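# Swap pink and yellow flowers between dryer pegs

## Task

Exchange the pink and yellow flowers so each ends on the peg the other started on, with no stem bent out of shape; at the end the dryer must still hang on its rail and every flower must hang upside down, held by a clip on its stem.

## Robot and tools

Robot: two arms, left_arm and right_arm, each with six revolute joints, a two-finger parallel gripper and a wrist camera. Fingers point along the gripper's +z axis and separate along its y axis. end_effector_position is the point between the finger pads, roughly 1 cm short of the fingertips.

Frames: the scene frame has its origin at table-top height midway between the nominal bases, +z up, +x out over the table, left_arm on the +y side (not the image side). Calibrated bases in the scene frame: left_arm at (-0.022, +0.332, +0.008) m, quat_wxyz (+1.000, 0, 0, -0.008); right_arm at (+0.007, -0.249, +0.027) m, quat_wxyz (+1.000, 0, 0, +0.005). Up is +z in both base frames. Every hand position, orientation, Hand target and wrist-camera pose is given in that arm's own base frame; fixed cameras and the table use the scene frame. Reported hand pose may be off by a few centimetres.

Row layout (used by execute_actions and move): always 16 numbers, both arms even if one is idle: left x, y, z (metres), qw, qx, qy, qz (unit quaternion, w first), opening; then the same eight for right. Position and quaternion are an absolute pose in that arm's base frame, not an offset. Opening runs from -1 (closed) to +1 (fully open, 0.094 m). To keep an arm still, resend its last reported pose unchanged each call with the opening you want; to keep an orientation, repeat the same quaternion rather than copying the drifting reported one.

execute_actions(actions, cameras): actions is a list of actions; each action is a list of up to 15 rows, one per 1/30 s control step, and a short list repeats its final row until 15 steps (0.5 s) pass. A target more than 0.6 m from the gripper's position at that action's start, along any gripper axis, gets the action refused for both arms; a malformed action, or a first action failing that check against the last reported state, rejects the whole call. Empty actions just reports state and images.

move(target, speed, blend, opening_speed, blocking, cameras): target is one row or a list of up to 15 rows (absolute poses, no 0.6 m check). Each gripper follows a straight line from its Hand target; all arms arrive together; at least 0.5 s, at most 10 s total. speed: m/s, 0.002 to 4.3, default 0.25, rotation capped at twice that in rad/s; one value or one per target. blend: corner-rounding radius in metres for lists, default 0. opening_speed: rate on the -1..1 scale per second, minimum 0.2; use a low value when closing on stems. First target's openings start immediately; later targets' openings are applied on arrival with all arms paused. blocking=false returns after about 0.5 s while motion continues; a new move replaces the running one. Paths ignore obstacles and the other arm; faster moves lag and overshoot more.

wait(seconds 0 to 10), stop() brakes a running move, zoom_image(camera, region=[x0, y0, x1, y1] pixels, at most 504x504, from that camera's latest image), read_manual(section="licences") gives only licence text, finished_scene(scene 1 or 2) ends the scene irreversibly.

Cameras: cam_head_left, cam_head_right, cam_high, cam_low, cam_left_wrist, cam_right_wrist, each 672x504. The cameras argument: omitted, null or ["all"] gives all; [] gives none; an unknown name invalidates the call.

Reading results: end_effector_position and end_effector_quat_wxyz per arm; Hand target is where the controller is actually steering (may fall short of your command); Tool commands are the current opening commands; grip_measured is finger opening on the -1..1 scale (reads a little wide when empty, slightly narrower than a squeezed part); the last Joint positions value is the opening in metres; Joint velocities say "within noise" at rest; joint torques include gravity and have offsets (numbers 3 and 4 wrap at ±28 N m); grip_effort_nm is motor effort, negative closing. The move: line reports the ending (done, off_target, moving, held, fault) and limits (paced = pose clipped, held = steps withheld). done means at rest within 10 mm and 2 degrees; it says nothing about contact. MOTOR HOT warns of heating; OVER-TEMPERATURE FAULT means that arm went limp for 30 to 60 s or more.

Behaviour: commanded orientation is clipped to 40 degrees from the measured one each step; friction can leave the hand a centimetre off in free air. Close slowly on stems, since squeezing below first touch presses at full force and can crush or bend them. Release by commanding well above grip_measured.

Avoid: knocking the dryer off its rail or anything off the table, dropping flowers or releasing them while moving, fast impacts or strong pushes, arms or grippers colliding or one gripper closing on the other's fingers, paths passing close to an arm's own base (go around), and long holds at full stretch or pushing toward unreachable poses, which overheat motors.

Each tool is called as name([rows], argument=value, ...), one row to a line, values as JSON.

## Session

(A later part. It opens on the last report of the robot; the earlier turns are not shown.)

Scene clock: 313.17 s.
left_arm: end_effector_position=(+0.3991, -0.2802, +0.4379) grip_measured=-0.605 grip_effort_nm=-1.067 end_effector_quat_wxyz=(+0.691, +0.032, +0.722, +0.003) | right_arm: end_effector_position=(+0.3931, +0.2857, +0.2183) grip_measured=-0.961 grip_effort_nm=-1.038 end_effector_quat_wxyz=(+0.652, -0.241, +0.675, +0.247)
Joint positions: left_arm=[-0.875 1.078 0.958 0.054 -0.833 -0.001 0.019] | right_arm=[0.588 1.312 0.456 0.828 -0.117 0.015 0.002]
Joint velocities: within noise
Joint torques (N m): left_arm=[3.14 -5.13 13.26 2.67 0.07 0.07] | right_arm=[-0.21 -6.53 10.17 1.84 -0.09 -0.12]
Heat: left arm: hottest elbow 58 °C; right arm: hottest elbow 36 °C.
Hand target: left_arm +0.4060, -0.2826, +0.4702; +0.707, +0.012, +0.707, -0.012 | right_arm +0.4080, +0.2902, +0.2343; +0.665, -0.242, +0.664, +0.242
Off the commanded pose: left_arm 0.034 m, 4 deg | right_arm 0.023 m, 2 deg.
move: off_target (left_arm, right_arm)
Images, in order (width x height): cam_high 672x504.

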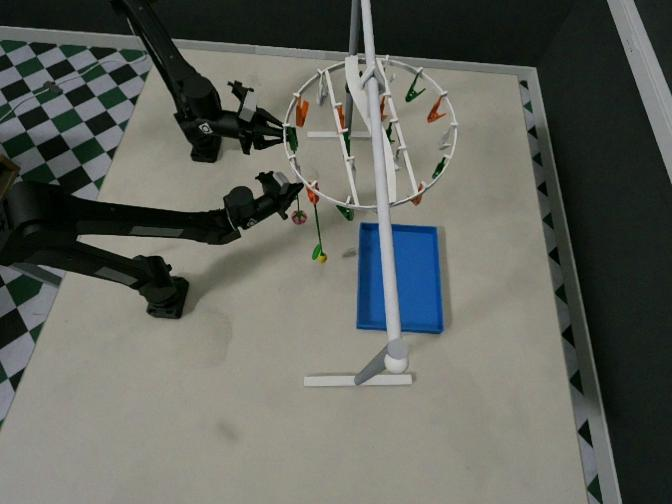

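move(target=[0.408,-0.284,0.471,0.7070,0.0123,0.7070,-0.0123,-0.75,0.409,0.291,0.264,0.6645,-0.2418,0.6645,0.2418,-0.97], speed=0.08, cameras=["cam_high","cam_left_wrist"])

zoom_image(camera="cam_high", region=[270, 110, 330, 160])

zoom_image(camera="cam_left_wrist", region=[290, 400, 400, 504])

Scene clock: 317.57 s.
left_arm: end_effector_position=(+0.3994, -0.2806, +0.4427) grip_measured=-0.605 grip_effort_nm=-1.057 end_effector_quat_wxyz=(+0.694, +0.029, +0.720, +0.000) | right_arm: end_effector_position=(+0.3935, +0.2861, +0.2327) grip_measured=-0.961 grip_effort_nm=-1.028 end_effector_quat_wxyz=(+0.642, -0.244, +0.685, +0.244)
Joint positions: left_arm=[-0.875 1.078 0.965 0.057 -0.833 -0.001 0.019] | right_arm=[0.588 1.248 0.483 0.708 -0.118 0.015 0.002]
Joint velocities: within noise
Joint torques (N m): left_arm=[3.19 -5.13 12.86 2.54 0.08 0.07] | right_arm=[-0.15 -8 11.28 1.89 -0.06 -0.11]
Heat: left arm: hottest elbow 58 °C; right arm: hottest elbow 37 °C.
Hand target: left_arm +0.4064, -0.2829, +0.4704; +0.707, +0.012, +0.707, -0.012 | right_arm +0.4072, +0.2898, +0.2643; +0.665, -0.242, +0.664, +0.242
Off the commanded pose: left_arm 0.030 m, 3 deg | right_arm 0.035 m, 3 deg.
move: off_target (left_arm, right_arm)
camera_calibration:
cam_left_wrist: T_world_to_cam=[[-0.0376456, -0.997823, -0.0541523, -0.241026], [-0.452181, 0.0653349, -0.88953, 0.631462], [0.891131, -0.00900024, -0.453656, -0.0670748], [0, 0, 0, 1]] pos_world=[0.336234, -0.282362, 0.518224]
Images, in order (width x height): cam_high 672x504, cam_left_wrist 672x504.

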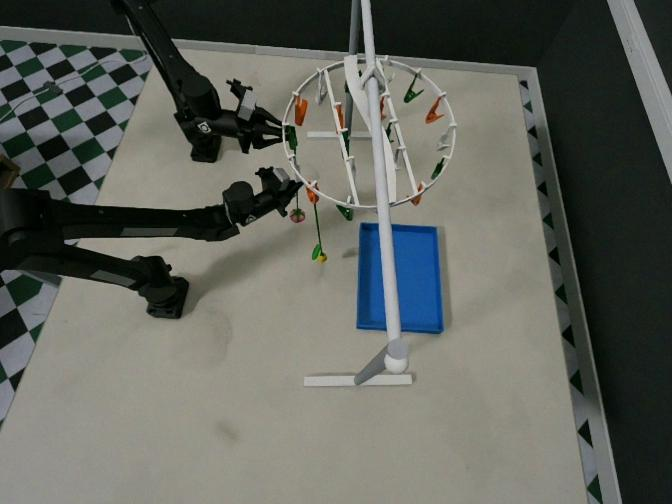

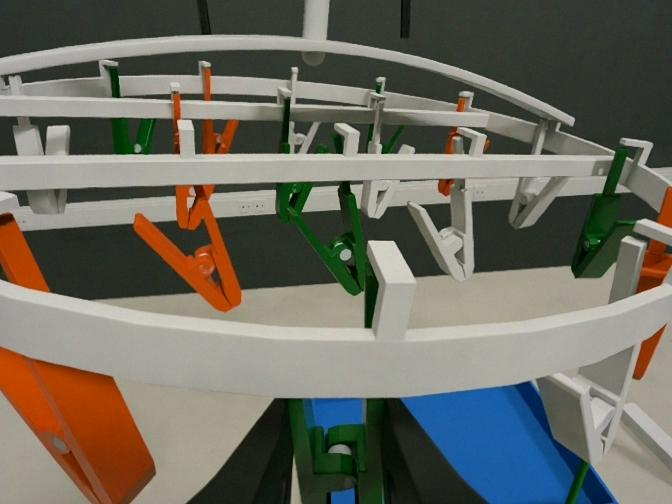

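Scaled by 8.400 from the camera's 672x504 image, which has a finer 960x720 frame.

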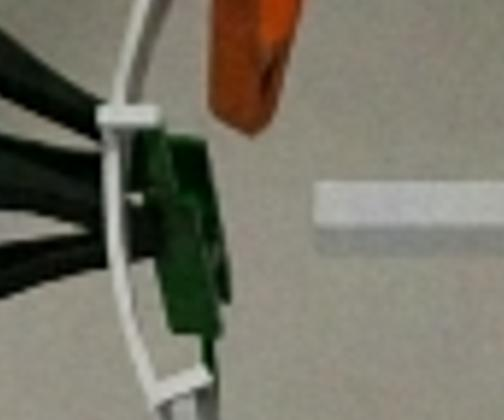

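Scaled by 4.582 from the camera's 672x504 image, which has a finer 960x720 frame.

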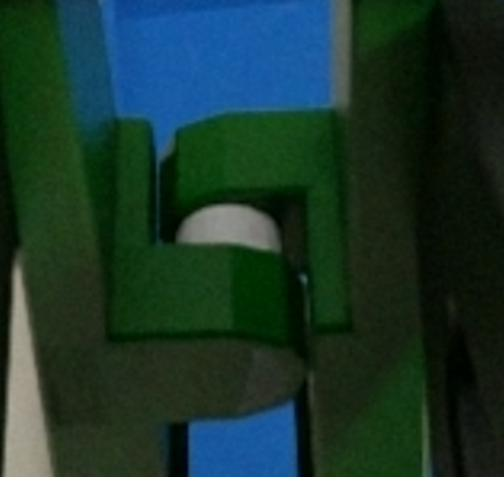

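move(target=[0.408,-0.284,0.471,0.7070,0.0123,0.7070,-0.0123,-0.75,0.405,0.294,0.235,0.6645,-0.2418,0.6645,0.2418,-0.97], speed=0.1, cameras=["cam_high","cam_low","cam_head_left"])

zoom_image(camera="cam_low", region=[260, 120, 360, 195])

zoom_image(camera="cam_high", region=[270, 110, 330, 160])

Scene clock: 324.43 s.
left_arm: end_effector_position=(+0.3996, -0.2809, +0.4425) grip_measured=-0.605 grip_effort_nm=-1.067 end_effector_quat_wxyz=(+0.694, +0.029, +0.720, +0.000) | right_arm: end_effector_position=(+0.4006, +0.2887, +0.2272) grip_measured=-0.961 grip_effort_nm=-1.038 end_effector_quat_wxyz=(+0.655, -0.238, +0.675, +0.244)
Joint positions: left_arm=[-0.875 1.079 0.965 0.058 -0.833 -0.001 0.019] | right_arm=[0.588 1.309 0.483 0.802 -0.107 0.015 0.002]
Joint velocities: within noise
Joint torques (N m): left_arm=[3.19 -5.13 12.86 2.51 0.09 0.06] | right_arm=[0.79 -7 8.24 2.74 0.07 -0.11]
Heat: left arm: hottest elbow 62 °C; right arm: hottest elbow 38 °C.
Hand target: left_arm +0.4065, -0.2830, +0.4704; +0.707, +0.012, +0.707, -0.012 | right_arm +0.4048, +0.2939, +0.2350; +0.664, -0.242, +0.665, +0.242
Off the commanded pose: left_arm 0.030 m, 3 deg | right_arm 0.010 m, 2 deg.
move: off_target (left_arm)
Images, in order (width x height): cam_head_left 672x504, cam_high 672x504, cam_low 672x504.

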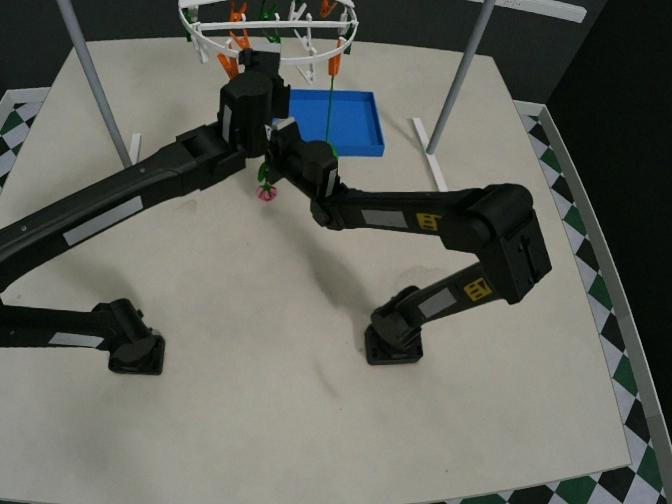

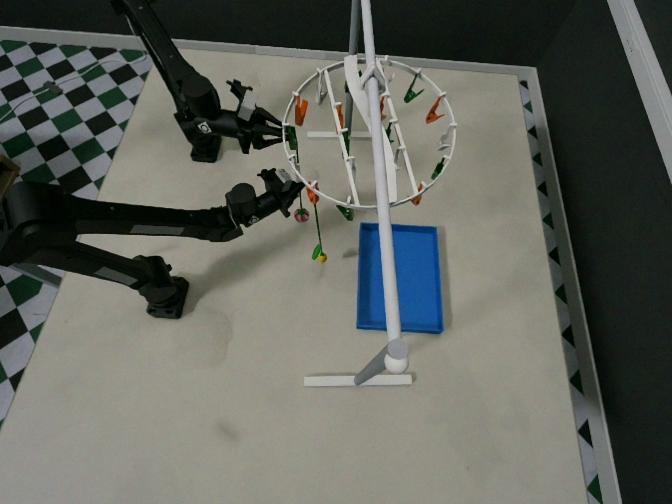

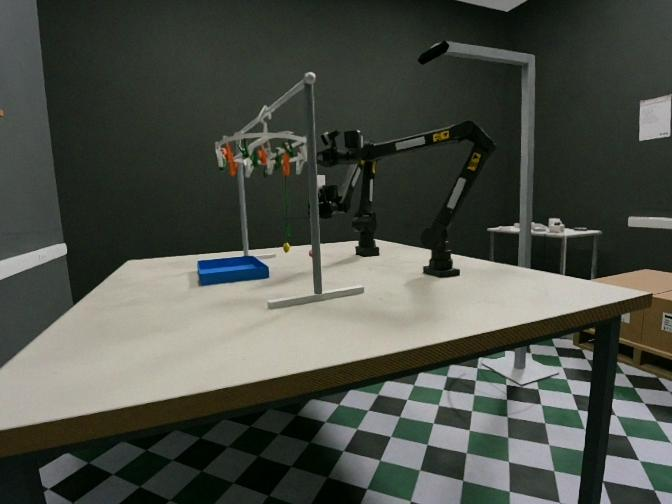

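Scaled by 5.040 from the camera's 672x504 image, which has a finer 960x720 frame.

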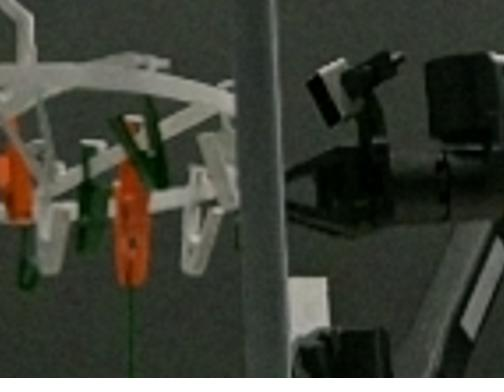

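Scaled by 8.400 from the camera's 672x504 image, which has a finer 960x720 frame.

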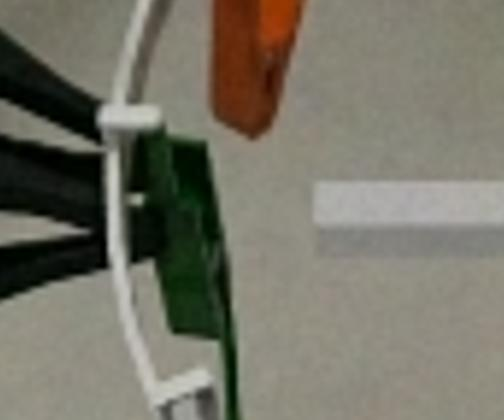

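move([
  [0.408,-0.284,0.471,0.7070,0.0123,0.7070,-0.0123,-0.75,0.41,0.294,0.18,0.6835,-0.2412,0.6455,0.2424,-0.97],
  [0.408,-0.284,0.471,0.7070,0.0123,0.7070,-0.0123,-0.75,0.412,0.292,0.235,0.6835,-0.2412,0.6455,0.2424,-0.97],
], speed=0.1, cameras=["cam_high"])

zoom_image(camera="cam_high", region=[270, 110, 330, 160])

Scene clock: 339.97 s.
left_arm: end_effector_position=(+0.3996, -0.2809, +0.4425) grip_measured=-0.605 grip_effort_nm=-1.062 end_effector_quat_wxyz=(+0.694, +0.029, +0.720, +0.000) | right_arm: end_effector_position=(+0.4015, +0.2909, +0.2208) grip_measured=-0.961 grip_effort_nm=-1.033 end_effector_quat_wxyz=(+0.672, -0.241, +0.655, +0.249)
Joint positions: left_arm=[-0.875 1.079 0.965 0.058 -0.833 -0.001 0.019] | right_arm=[0.586 1.376 0.47 0.932 -0.12 0.006 0.002]
Joint velocities: within noise
Joint torques (N m): left_arm=[3.19 -5.19 12.86 2.51 0.08 0.07] | right_arm=[-0.21 -8.88 8.65 1.72 -0.06 -0.12]
Heat: left arm: hottest elbow 66 °C; right arm: hottest elbow 38 °C.
Hand target: left_arm +0.4064, -0.2829, +0.4704; +0.707, +0.012, +0.707, -0.012 | right_arm +0.4114, +0.2917, +0.2349; +0.683, -0.241, +0.645, +0.242
Off the commanded pose: left_arm 0.030 m, 3 deg | right_arm 0.018 m, 2 deg.
move: off_target (left_arm, right_arm)
Images, in order (width x height): cam_high 672x504.

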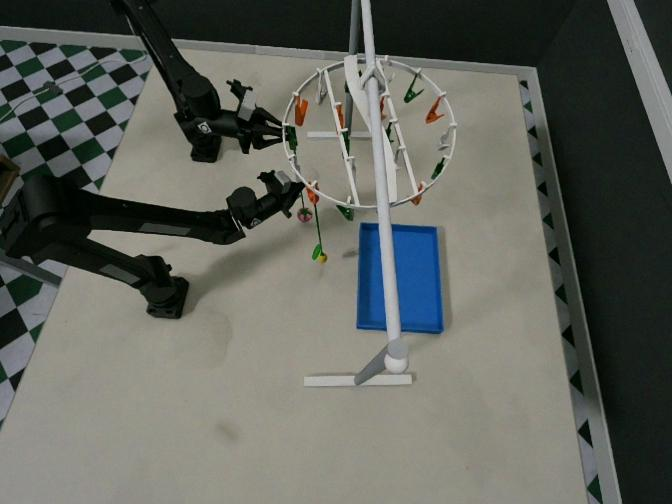

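Scaled by 8.400 from the camera's 672x504 image, which has a finer 960x720 frame.

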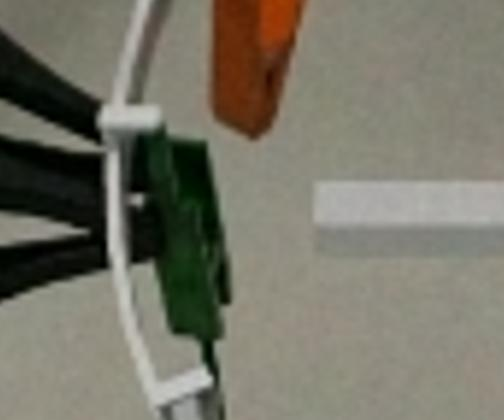

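move([
  [0.408,-0.284,0.471,0.7070,0.0123,0.7070,-0.0123,-0.75,0.407,0.285,0.19,0.6835,-0.2412,0.6455,0.2424,-0.97],
  [0.408,-0.284,0.471,0.7070,0.0123,0.7070,-0.0123,-0.75,0.408,0.285,0.233,0.6835,-0.2412,0.6455,0.2424,-0.97],
], speed=0.1, cameras=["cam_high"])

zoom_image(camera="cam_high", region=[270, 110, 330, 160])

Scene clock: 345.70 s.
left_arm: end_effector_position=(+0.3996, -0.2809, +0.4425) grip_measured=-0.605 grip_effort_nm=-1.067 end_effector_quat_wxyz=(+0.694, +0.029, +0.720, +0.000) | right_arm: end_effector_position=(+0.3995, +0.2850, +0.2233) grip_measured=-0.961 grip_effort_nm=-1.033 end_effector_quat_wxyz=(+0.675, -0.240, +0.652, +0.249)
Joint positions: left_arm=[-0.875 1.079 0.965 0.058 -0.833 -0.001 0.019] | right_arm=[0.575 1.362 0.457 0.94 -0.131 0.006 0.002]
Joint velocities: within noise
Joint torques (N m): left_arm=[3.19 -5.07 12.86 2.5 0.08 0.07] | right_arm=[-0.21 -8.12 8.12 1.7 -0.07 -0.13]
Heat: left arm: hottest elbow 67 °C; right arm: hottest elbow 38 °C.
Hand target: left_arm +0.4064, -0.2829, +0.4705; +0.707, +0.012, +0.707, -0.012 | right_arm +0.4077, +0.2848, +0.2331; +0.683, -0.241, +0.645, +0.242
Off the commanded pose: left_arm 0.030 m, 3 deg | right_arm 0.013 m, 1 deg.
move: off_target (left_arm, right_arm)
Images, in order (width x height): cam_high 672x504.

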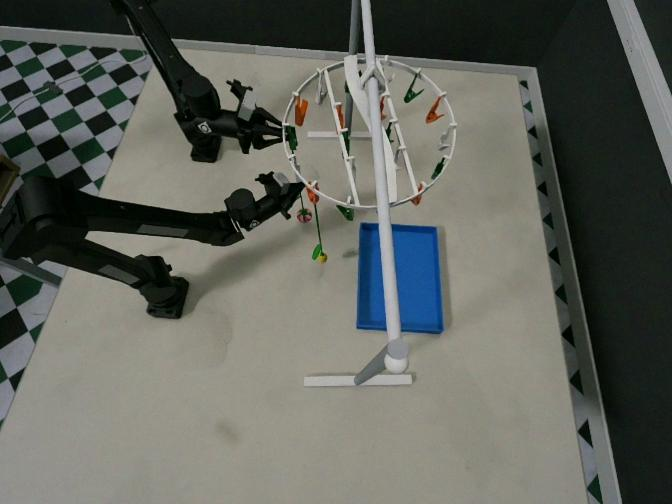

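Scaled by 8.400 from the camera's 672x504 image, which has a finer 960x720 frame.

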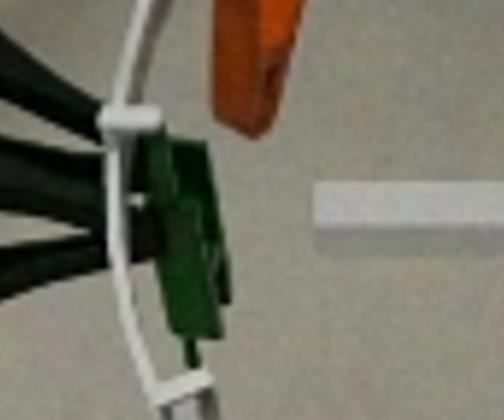

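move(target=[0.408,-0.284,0.471,0.7070,0.0123,0.7070,-0.0123,-0.75,0.4095,0.285,0.250,0.6835,-0.2412,0.6455,0.2424,-0.97], speed=0.06, cameras=["cam_high","cam_left_wrist"])

zoom_image(camera="cam_high", region=[270, 110, 330, 160])

zoom_image(camera="cam_left_wrist", region=[290, 400, 400, 504])

Scene clock: 348.73 s.
left_arm: end_effector_position=(+0.3997, -0.2810, +0.4424) grip_measured=-0.605 grip_effort_nm=-1.062 end_effector_quat_wxyz=(+0.694, +0.029, +0.720, +0.000) | right_arm: end_effector_position=(+0.3964, +0.2822, +0.2280) grip_measured=-0.961 grip_effort_nm=-1.038 end_effector_quat_wxyz=(+0.667, -0.242, +0.660, +0.247)
Joint positions: left_arm=[-0.875 1.079 0.965 0.058 -0.833 -0.001 0.019] | right_arm=[0.572 1.314 0.457 0.868 -0.134 0.006 0.002]
Joint velocities: within noise
Joint torques (N m): left_arm=[3.19 -5.13 12.86 2.51 0.08 0.06] | right_arm=[-0.09 -8.29 9.87 1.72 -0.07 -0.12]
Heat: left arm: hottest elbow 68 °C; right arm: hottest elbow 38 °C.
Hand target: left_arm +0.4065, -0.2830, +0.4703; +0.707, +0.012, +0.707, -0.012 | right_arm +0.4085, +0.2844, +0.2502; +0.683, -0.241, +0.645, +0.242
Off the commanded pose: left_arm 0.030 m, 3 deg | right_arm 0.026 m, 3 deg.
move: off_target (left_arm, right_arm)
camera_calibration:
cam_left_wrist: T_world_to_cam=[[-0.0376456, -0.997823, -0.0541523, -0.241436], [-0.452181, 0.0653349, -0.88953, 0.631268], [0.891131, -0.00900024, -0.453656, -0.0675272], [0, 0, 0, 1]] pos_world=[0.336534, -0.282762, 0.517824]
Images, in order (width x height): cam_high 672x504, cam_left_wrist 672x504.

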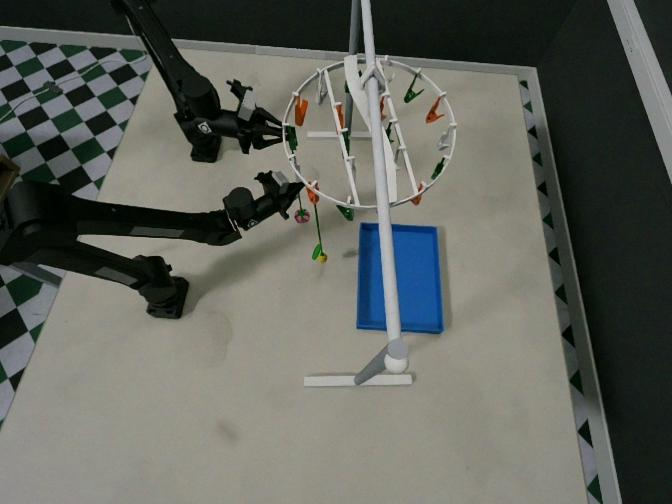

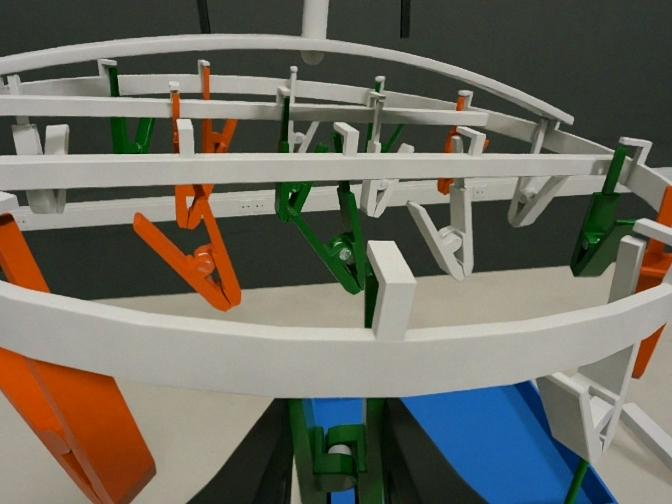

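Scaled by 8.400 from the camera's 672x504 image, which has a finer 960x720 frame.

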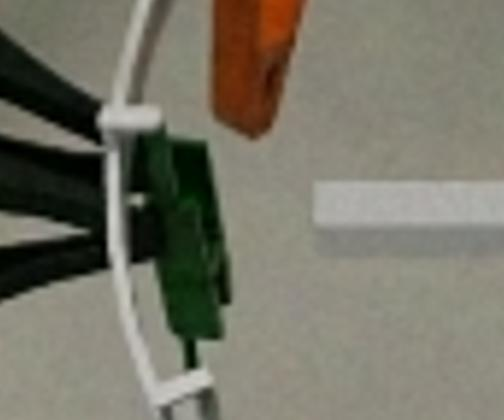

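Scaled by 4.582 from the camera's 672x504 image, which has a finer 960x720 frame.

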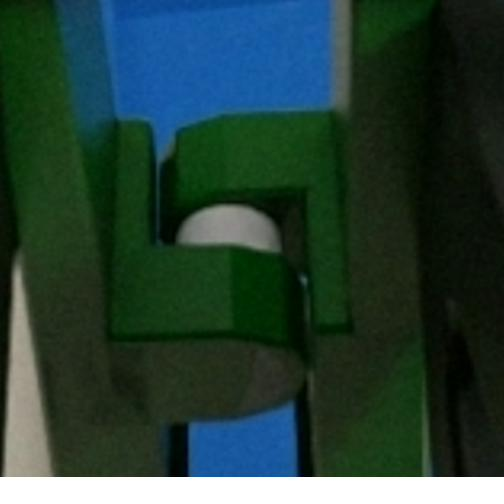

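move(target=[0.408,-0.284,0.471,0.7070,0.0123,0.7070,-0.0123,-0.75,0.411,0.287,0.268,0.6835,-0.2412,0.6455,0.2424,-0.97], speed=0.06, cameras=["cam_high"])

zoom_image(camera="cam_high", region=[270, 110, 330, 160])

Scene clock: 351.37 s.
left_arm: end_effector_position=(+0.3997, -0.2810, +0.4424) grip_measured=-0.605 grip_effort_nm=-1.062 end_effector_quat_wxyz=(+0.694, +0.029, +0.720, +0.000) | right_arm: end_effector_position=(+0.3975, +0.2826, +0.2430) grip_measured=-0.961 grip_effort_nm=-1.038 end_effector_quat_wxyz=(+0.665, -0.242, +0.662, +0.247)
Joint positions: left_arm=[-0.875 1.079 0.965 0.058 -0.833 -0.001 0.019] | right_arm=[0.572 1.267 0.479 0.796 -0.134 0.006 0.002]
Joint velocities: within noise
Joint torques (N m): left_arm=[3.19 -5.13 12.86 2.51 0.08 0.07] | right_arm=[0.15 -7.77 10.67 1.78 0.03 -0.12]
Heat: left arm: hottest elbow 68 °C; right arm: hottest elbow 38 °C.
Hand target: left_arm +0.4065, -0.2830, +0.4703; +0.707, +0.012, +0.707, -0.012 | right_arm +0.4097, +0.2861, +0.2681; +0.683, -0.241, +0.645, +0.242
Off the commanded pose: left_arm 0.030 m, 3 deg | right_arm 0.029 m, 3 deg.
move: off_target (left_arm, right_arm)
Images, in order (width x height): cam_high 672x504.

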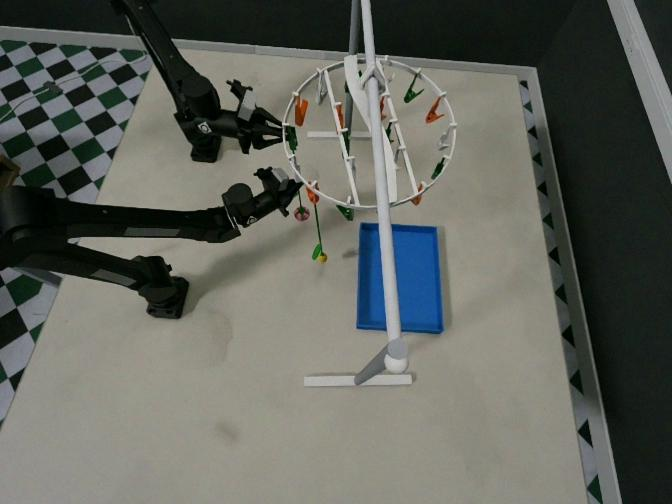

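Scaled by 8.400 from the camera's 672x504 image, which has a finer 960x720 frame.

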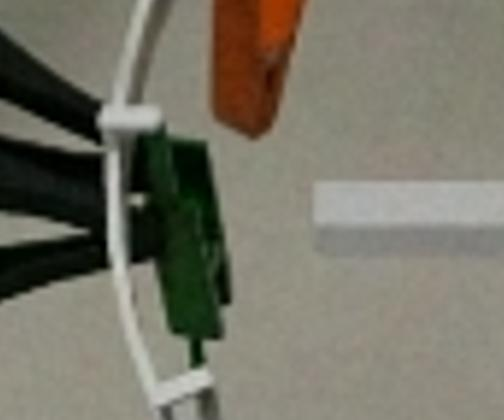

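move([
  [0.408,-0.284,0.471,0.7070,0.0123,0.7070,-0.0123,0.3,0.411,0.287,0.268,0.6835,-0.2412,0.6455,0.2424,-0.97],
  [0.29,-0.28,0.42,0.7070,0.0123,0.7070,-0.0123,0.3,0.411,0.287,0.268,0.6835,-0.2412,0.6455,0.2424,-0.97],
], opening_speed=0.6, speed=0.15, cameras=["cam_high","cam_left_wrist"])

zoom_image(camera="cam_left_wrist", region=[270, 130, 440, 290])

Scene clock: 357.43 s.
left_arm: end_effector_position=(+0.2943, -0.2809, +0.4117) grip_measured=+0.298 grip_effort_nm=0.051 end_effector_quat_wxyz=(+0.702, +0.021, +0.712, +0.001) | right_arm: end_effector_position=(+0.3975, +0.2826, +0.2428) grip_measured=-0.961 grip_effort_nm=-1.033 end_effector_quat_wxyz=(+0.665, -0.242, +0.662, +0.247)
Joint positions: left_arm=[-1.152 0.931 0.779 0.117 -1.124 -0.001 0.061] | right_arm=[0.572 1.267 0.479 0.795 -0.134 0.006 0.002]
Joint velocities: within noise
Joint torques (N m): left_arm=[1.85 -5.07 8.91 2.48 -0.08 0.04] | right_arm=[0.09 -7.77 10.69 1.74 0.04 -0.11]
Heat: left arm: hottest elbow 68 °C; right arm: hottest elbow 38 °C.
Hand target: left_arm +0.2901, -0.2800, +0.4200; +0.707, +0.012, +0.707, -0.012 | right_arm +0.4097, +0.2861, +0.2681; +0.683, -0.241, +0.645, +0.242
Off the commanded pose: left_arm 0.009 m, 2 deg | right_arm 0.029 m, 3 deg.
move: off_target (right_arm)
camera_calibration:
cam_left_wrist: T_world_to_cam=[[-0.0232027, -0.998725, -0.0448336, -0.255322], [-0.433503, 0.0504612, -0.899738, 0.550862], [0.900854, -0.0014409, -0.434121, 0.00369685], [0, 0, 0, 1]] pos_world=[0.229546, -0.282788, 0.48579]
Images, in order (width x height): cam_high 672x504, cam_left_wrist 672x504.

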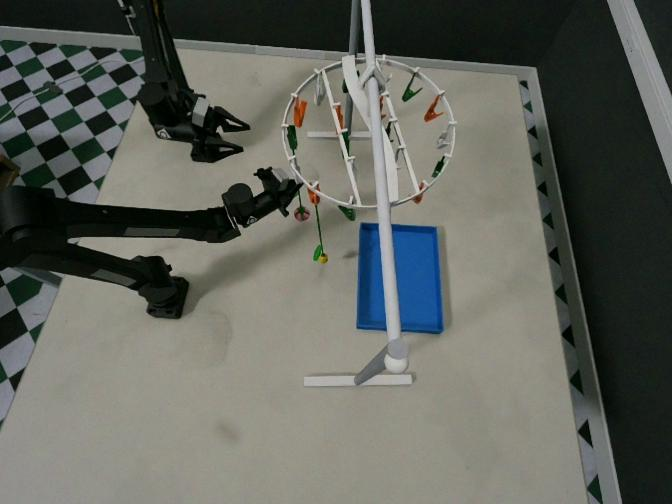

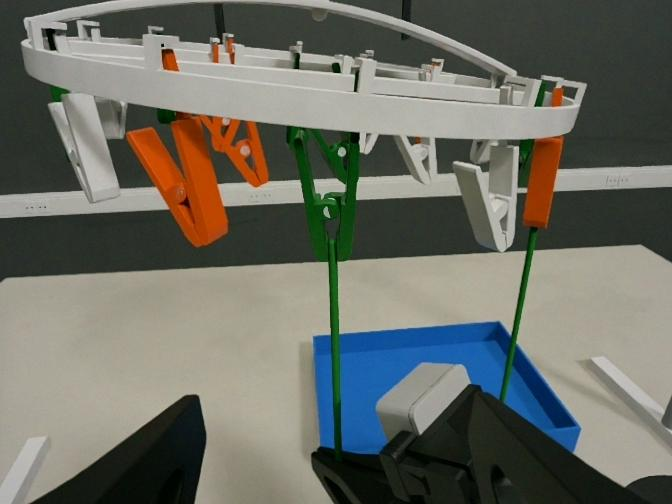

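Scaled by 2.965 from the camera's 672x504 image, which has a finer 960x720 frame.

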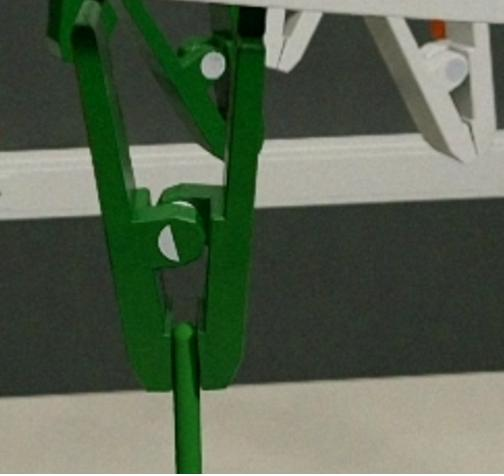

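move([
  [0.25,-0.25,0.42,0.7070,0.0123,0.7070,-0.0123,0.3,0.411,0.287,0.268,0.6835,-0.2412,0.6455,0.2424,0.2],
  [0.22,-0.20,0.42,0.7070,0.0123,0.7070,-0.0123,0.3,0.30,0.194,0.265,0.6835,-0.2412,0.6455,0.2424,0.2],
], opening_speed=0.8, speed=0.15, cameras=["cam_high","cam_right_wrist","cam_head_right"])

zoom_image(camera="cam_high", region=[250, 90, 400, 270])

Scene clock: 368.00 s.
left_arm: end_effector_position=(+0.2227, -0.2002, +0.4182) grip_measured=+0.298 grip_effort_nm=0.046 end_effector_quat_wxyz=(+0.707, +0.009, +0.707, -0.010) | right_arm: end_effector_position=(+0.3009, +0.1981, +0.2721) grip_measured=+0.199 grip_effort_nm=0.071 end_effector_quat_wxyz=(+0.686, -0.240, +0.640, +0.249)
Joint positions: left_arm=[-1.314 0.596 0.646 -0.049 -1.287 -0.001 0.061] | right_arm=[0.473 0.697 0.237 0.527 -0.233 0.006 0.056]
Joint velocities: within noise
Joint torques (N m): left_arm=[1.85 -0.79 8.94 1.17 -0.05 0.08] | right_arm=[-0.15 0.21 7.76 1.68 -0.07 -0.06]
Heat: left arm: hottest elbow 64 °C; right arm: hottest elbow 38 °C.
Hand target: left_arm +0.2201, -0.2000, +0.4199; +0.707, +0.012, +0.707, -0.012 | right_arm +0.3001, +0.1942, +0.2651; +0.683, -0.241, +0.645, +0.242
Off the commanded pose: left_arm 0.003 m, 0 deg | right_arm 0.008 m, 1 deg.
move: done
camera_calibration:
cam_right_wrist: T_world_to_cam=[[0.652562, -0.757494, 0.0190957, -0.0525476], [-0.257702, -0.245562, -0.934499, 0.421666], [0.712567, 0.604898, -0.355453, -0.150644], [0, 0, 0, 1]] pos_world=[0.250299, 0.154865, 0.341503]
Images, in order (width x height): cam_head_right 672x504, cam_high 672x504, cam_right_wrist 672x504.

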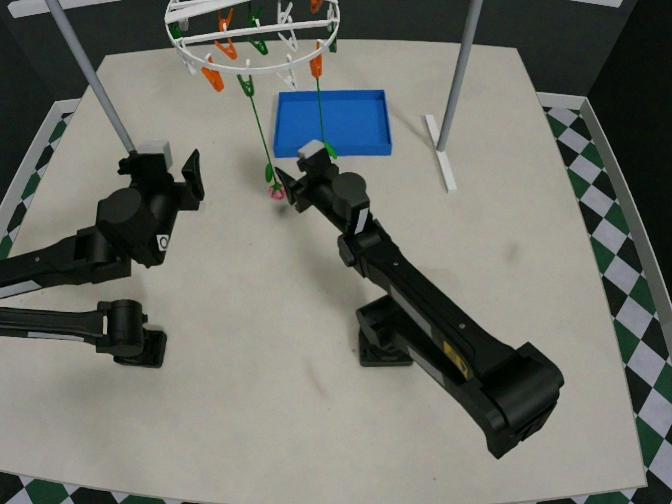

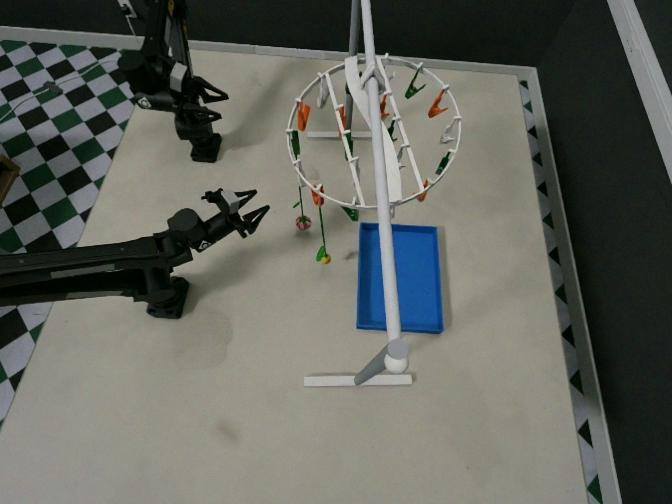

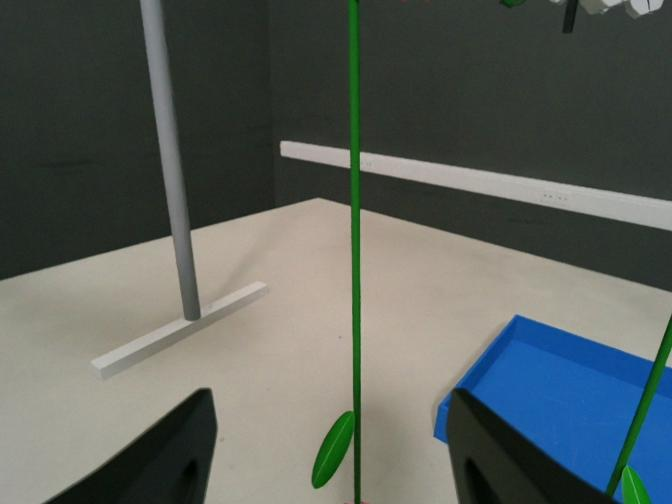

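Scaled by 2.800 from the camera's 672x504 image, which has a finer 960x720 frame.

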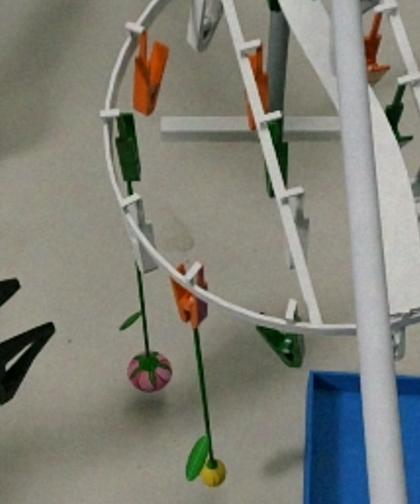

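move([
  [0.22,-0.20,0.42,0.7070,0.0123,0.7070,-0.0123,0.3,0.27,0.16,0.40,0.683,-0.183,0.683,0.183,0.2],
  [0.22,-0.20,0.42,0.7070,0.0123,0.7070,-0.0123,0.3,0.26,0.08,0.45,0.683,-0.183,0.683,0.183,0.2],
], speed=0.25, cameras=["cam_right_wrist"])

Scene clock: 372.33 s.
left_arm: end_effector_position=(+0.2226, -0.2003, +0.4182) grip_measured=+0.298 grip_effort_nm=0.051 end_effector_quat_wxyz=(+0.707, +0.009, +0.707, -0.010) | right_arm: end_effector_position=(+0.2643, +0.0823, +0.4188) grip_measured=+0.199 grip_effort_nm=0.076 end_effector_quat_wxyz=(+0.666, -0.179, +0.698, +0.192)
Joint positions: left_arm=[-1.315 0.596 0.646 -0.049 -1.287 -0.001 0.061] | right_arm=[-0.038 0.3 0.623 -0.368 -0.569 0.006 0.056]
Joint velocities: within noise
Joint torques (N m): left_arm=[1.85 -0.79 8.98 1.21 -0.05 0.08] | right_arm=[-0.03 5.25 13.38 1.68 -0.1 -0.03]
Heat: left arm: hottest elbow 63 °C; right arm: hottest elbow 39 °C.
Hand target: left_arm +0.2201, -0.2000, +0.4199; +0.707, +0.012, +0.707, -0.012 | right_arm +0.2588, +0.0802, +0.4490; +0.683, -0.183, +0.683, +0.183
Off the commanded pose: left_arm 0.003 m, 0 deg | right_arm 0.032 m, 3 deg.
move: off_target (right_arm)
camera_calibration:
cam_right_wrist: T_world_to_cam=[[0.511212, -0.859195, -0.0211241, -0.0566226], [-0.395873, -0.213582, -0.893122, 0.537386], [0.762855, 0.464937, -0.449318, 0.0352281], [0, 0, 0, 1]] pos_world=[0.214809, 0.0497471, 0.494584]
Images, in order (width x height): cam_right_wrist 672x504.

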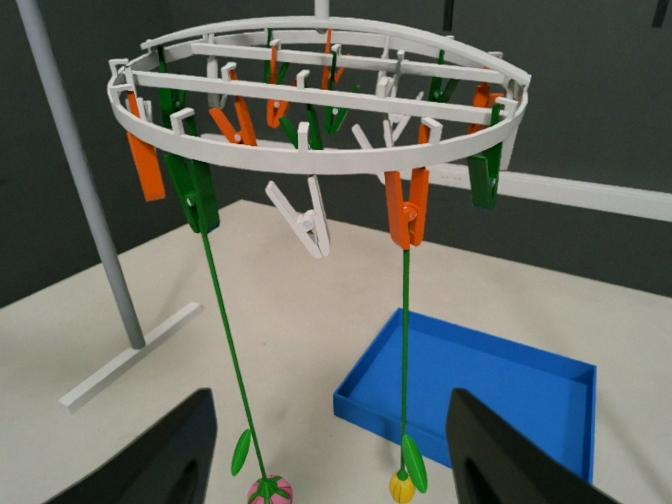

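move(target=[0.22,-0.20,0.42,0.7070,0.0123,0.7070,-0.0123,0.3,0.37,0.105,0.45,0.6904,-0.153,0.6904,0.153,0.2], speed=0.2, cameras=["cam_right_wrist","cam_high"])

zoom_image(camera="cam_high", region=[250, 90, 400, 240])

Scene clock: 385.90 s.
left_arm: end_effector_position=(+0.2226, -0.2003, +0.4182) grip_measured=+0.298 grip_effort_nm=0.051 end_effector_quat_wxyz=(+0.707, +0.009, +0.707, -0.010) | right_arm: end_effector_position=(+0.3665, +0.1006, +0.4094) grip_measured=+0.199 grip_effort_nm=0.081 end_effector_quat_wxyz=(+0.666, -0.146, +0.715, +0.154)
Joint positions: left_arm=[-1.315 0.596 0.646 -0.049 -1.287 -0.001 0.061] | right_arm=[0.14 0.634 0.677 -0.112 -0.288 0.006 0.056]
Joint velocities: within noise
Joint torques (N m): left_arm=[1.85 -0.73 8.95 1.22 -0.06 0.08] | right_arm=[1.44 0.56 14.26 2.74 0.08 -0.02]
Heat: left arm: hottest elbow 61 °C; right arm: hottest elbow 43 °C.
Hand target: left_arm +0.2201, -0.2000, +0.4199; +0.707, +0.012, +0.707, -0.012 | right_arm +0.3673, +0.1041, +0.4489; +0.690, -0.153, +0.690, +0.153
Off the commanded pose: left_arm 0.003 m, 0 deg | right_arm 0.041 m, 4 deg.
move: off_target (right_arm)
camera_calibration:
cam_right_wrist: T_world_to_cam=[[0.419791, -0.907466, -0.0167542, -0.0568397], [-0.437194, -0.185999, -0.879924, 0.580394], [0.795384, 0.376709, -0.47482, -0.0481893], [0, 0, 0, 1]] pos_world=[0.315935, 0.074526, 0.486868]
Images, in order (width x height): cam_high 672x504, cam_right_wrist 672x504.

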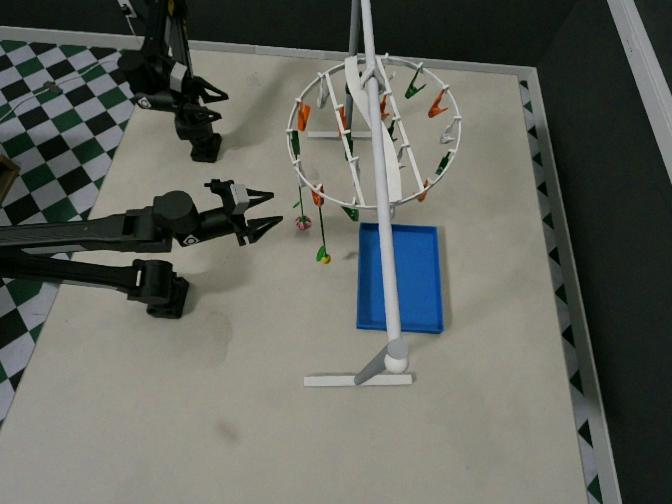

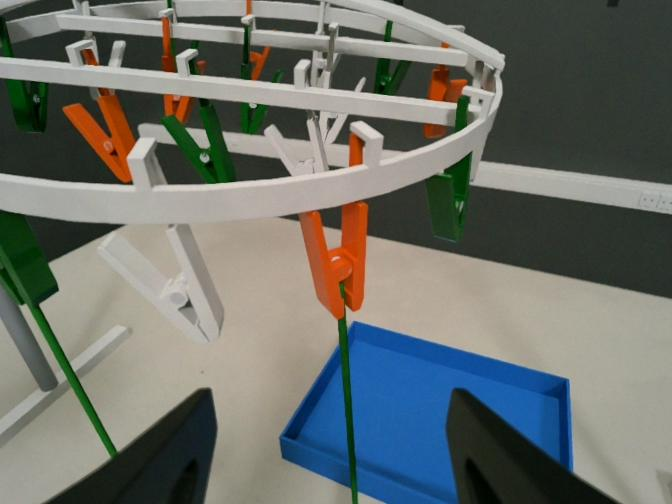

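Scaled by 3.360 from the camera's 672x504 image, which has a finer 960x720 frame.

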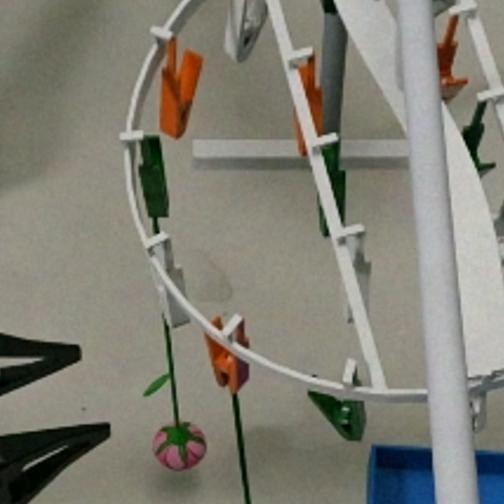

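move(target=[0.22,-0.20,0.42,0.7070,0.0123,0.7070,-0.0123,0.3,0.461,0.1445,0.452,0.6904,-0.153,0.6904,0.153,0.2], speed=0.1, cameras=["cam_right_wrist","cam_high"])

zoom_image(camera="cam_high", region=[250, 120, 400, 270])

Scene clock: 396.77 s.
left_arm: end_effector_position=(+0.2226, -0.2003, +0.4182) grip_measured=+0.298 grip_effort_nm=0.046 end_effector_quat_wxyz=(+0.707, +0.009, +0.707, -0.010) | right_arm: end_effector_position=(+0.4537, +0.1380, +0.4111) grip_measured=+0.199 grip_effort_nm=0.071 end_effector_quat_wxyz=(+0.665, -0.148, +0.716, +0.152)
Joint positions: left_arm=[-1.315 0.596 0.646 -0.049 -1.287 -0.001 0.061] | right_arm=[0.222 0.937 0.813 0.052 -0.206 0.006 0.056]
Joint velocities: within noise
Joint torques (N m): left_arm=[1.79 -0.85 8.96 1.2 -0.05 0.07] | right_arm=[1.49 -4.25 14.28 2.74 0.07 -0.02]
Heat: left arm: hottest elbow 60 °C; right arm: hottest elbow 45 °C.
Hand target: left_arm +0.2201, -0.2000, +0.4199; +0.707, +0.012, +0.707, -0.012 | right_arm +0.4581, +0.1435, +0.4509; +0.690, -0.153, +0.690, +0.153
Off the commanded pose: left_arm 0.003 m, 0 deg | right_arm 0.042 m, 4 deg.
move: off_target (right_arm)
camera_calibration:
cam_right_wrist: T_world_to_cam=[[0.41997, -0.907462, -0.0117677, -0.061663], [-0.438218, -0.191417, -0.878251, 0.62747], [0.794727, 0.373995, -0.478055, -0.128811], [0, 0, 0, 1]] pos_world=[0.403235, 0.112326, 0.488772]
Images, in order (width x height): cam_high 672x504, cam_right_wrist 672x504.

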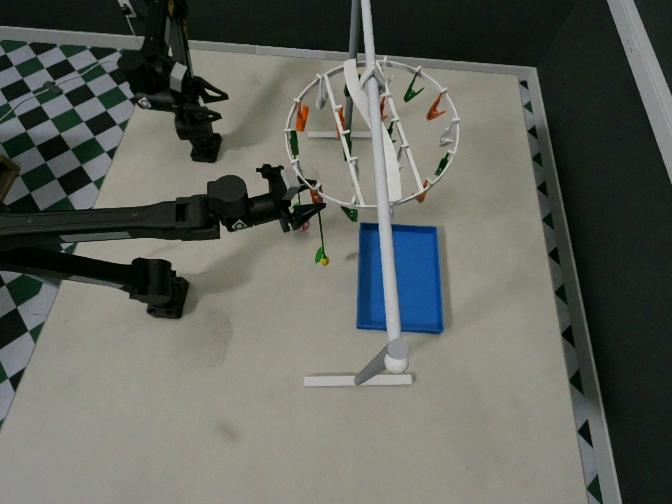

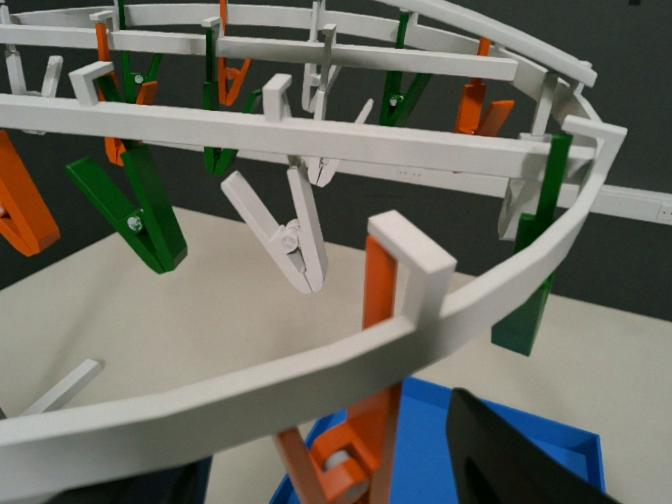

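Scaled by 3.360 from the camera's 672x504 image, which has a finer 960x720 frame.

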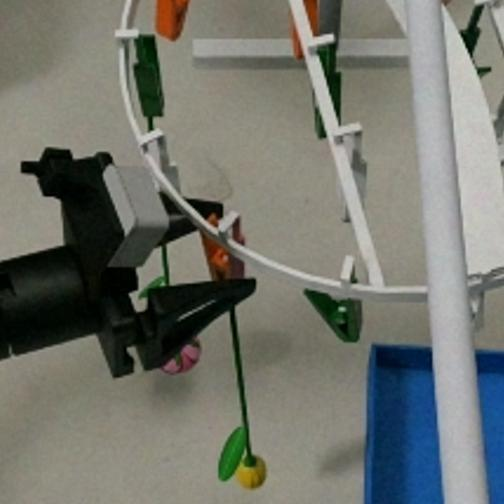

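move([
  [0.22,-0.24,0.20,0.6964,0.1228,0.6964,-0.1228,0.3,0.461,0.1445,0.452,0.6904,-0.153,0.6904,0.153,0.2],
  [0.34,-0.372,0.20,0.6964,0.1228,0.6964,-0.1228,0.3,0.461,0.1445,0.452,0.6904,-0.153,0.6904,0.153,0.2],
], speed=0.2, cameras=["cam_left_wrist","cam_high"])

zoom_image(camera="cam_high", region=[220, 120, 370, 270])

Scene clock: 407.97 s.
left_arm: end_effector_position=(+0.3290, -0.3615, +0.1860) grip_measured=+0.298 grip_effort_nm=0.051 end_effector_quat_wxyz=(+0.685, +0.134, +0.707, -0.116) | right_arm: end_effector_position=(+0.4538, +0.1379, +0.4114) grip_measured=+0.199 grip_effort_nm=0.076 end_effector_quat_wxyz=(+0.665, -0.148, +0.716, +0.152)
Joint positions: left_arm=[-1.062 1.491 0.508 0.938 -0.706 -0.011 0.061] | right_arm=[0.222 0.937 0.813 0.053 -0.206 0.006 0.056]
Joint velocities: within noise
Joint torques (N m): left_arm=[3.25 -6.83 8.42 2.8 0.09 0.18] | right_arm=[1.26 -4.07 14.26 2.73 0.05 -0.03]
Heat: left arm: hottest elbow 59 °C; right arm: hottest elbow 50 °C.
Hand target: left_arm +0.3394, -0.3712, +0.2003; +0.696, +0.123, +0.696, -0.123 | right_arm +0.4582, +0.1434, +0.4512; +0.690, -0.153, +0.690, +0.153
Off the commanded pose: left_arm 0.021 m, 2 deg | right_arm 0.042 m, 4 deg.
move: off_target (left_arm, right_arm)
camera_calibration:
cam_left_wrist: T_world_to_cam=[[-0.343753, -0.93849, -0.0327271, -0.220222], [-0.414413, 0.182882, -0.891525, 0.406954], [0.842672, -0.292902, -0.451788, -0.208645], [0, 0, 0, 1]] pos_world=[0.268764, -0.342213, 0.261339]
Images, in order (width x height): cam_high 672x504, cam_left_wrist 672x504.

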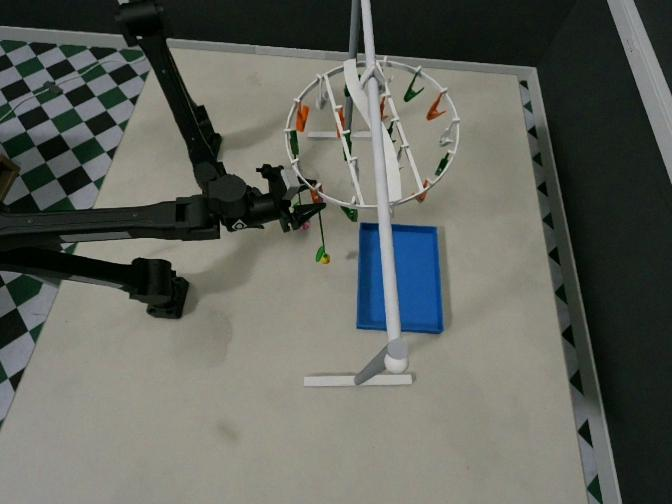

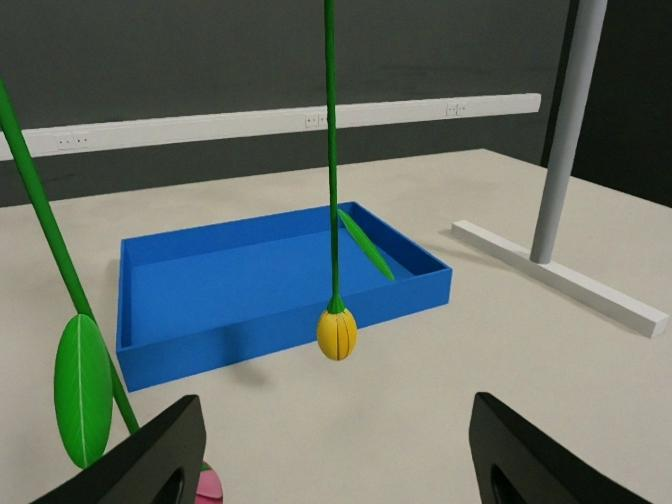

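Scaled by 3.360 from the camera's 672x504 image, which has a finer 960x720 frame.

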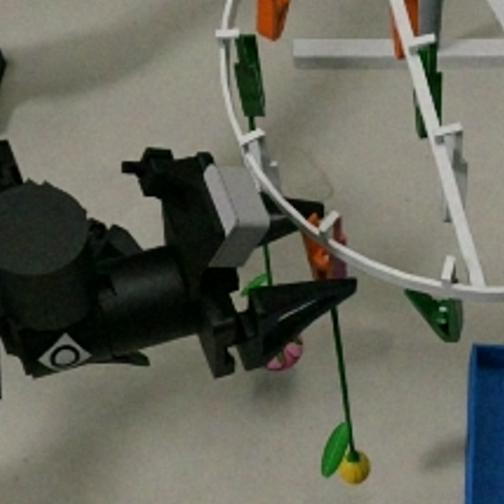

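move(target=[0.36,-0.402,0.205,0.7044,0.0616,0.7044,-0.0616,0.3,0.461,0.1445,0.452,0.6904,-0.153,0.6904,0.153,0.2], speed=0.15, cameras=["cam_left_wrist"])

Scene clock: 415.97 s.
left_arm: end_effector_position=(+0.3564, -0.3861, +0.1973) grip_measured=+0.298 grip_effort_nm=0.046 end_effector_quat_wxyz=(+0.701, +0.061, +0.708, -0.058) | right_arm: end_effector_position=(+0.4538, +0.1379, +0.4114) grip_measured=+0.199 grip_effort_nm=0.071 end_effector_quat_wxyz=(+0.665, -0.148, +0.716, +0.152)
Joint positions: left_arm=[-1.088 1.601 0.67 0.915 -0.919 -0.01 0.061] | right_arm=[0.222 0.937 0.813 0.053 -0.206 0.006 0.056]
Joint velocities: within noise
Joint torques (N m): left_arm=[1.9 -8.59 8.75 1.48 -0.06 0.17] | right_arm=[1.14 -4.19 14.26 2.73 0.06 -0.03]
Heat: left arm: hottest elbow 56 °C; right arm: hottest elbow 52 °C.
Hand target: left_arm +0.3595, -0.4013, +0.2050; +0.704, +0.062, +0.704, -0.062 | right_arm +0.4582, +0.1434, +0.4512; +0.690, -0.153, +0.690, +0.153
Off the commanded pose: left_arm 0.018 m, 1 deg | right_arm 0.042 m, 4 deg.
move: off_target (left_arm, right_arm)
camera_calibration:
cam_left_wrist: T_world_to_cam=[[-0.162498, -0.986561, -0.0170609, -0.319677], [-0.421853, 0.085094, -0.902662, 0.399937], [0.891983, -0.139484, -0.430011, -0.196386], [0, 0, 0, 1]] pos_world=[0.291941, -0.376806, 0.271106]
Images, in order (width x height): cam_left_wrist 672x504.

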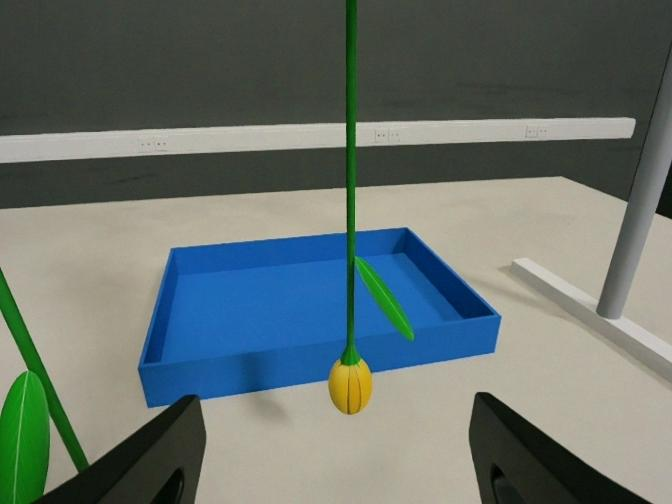

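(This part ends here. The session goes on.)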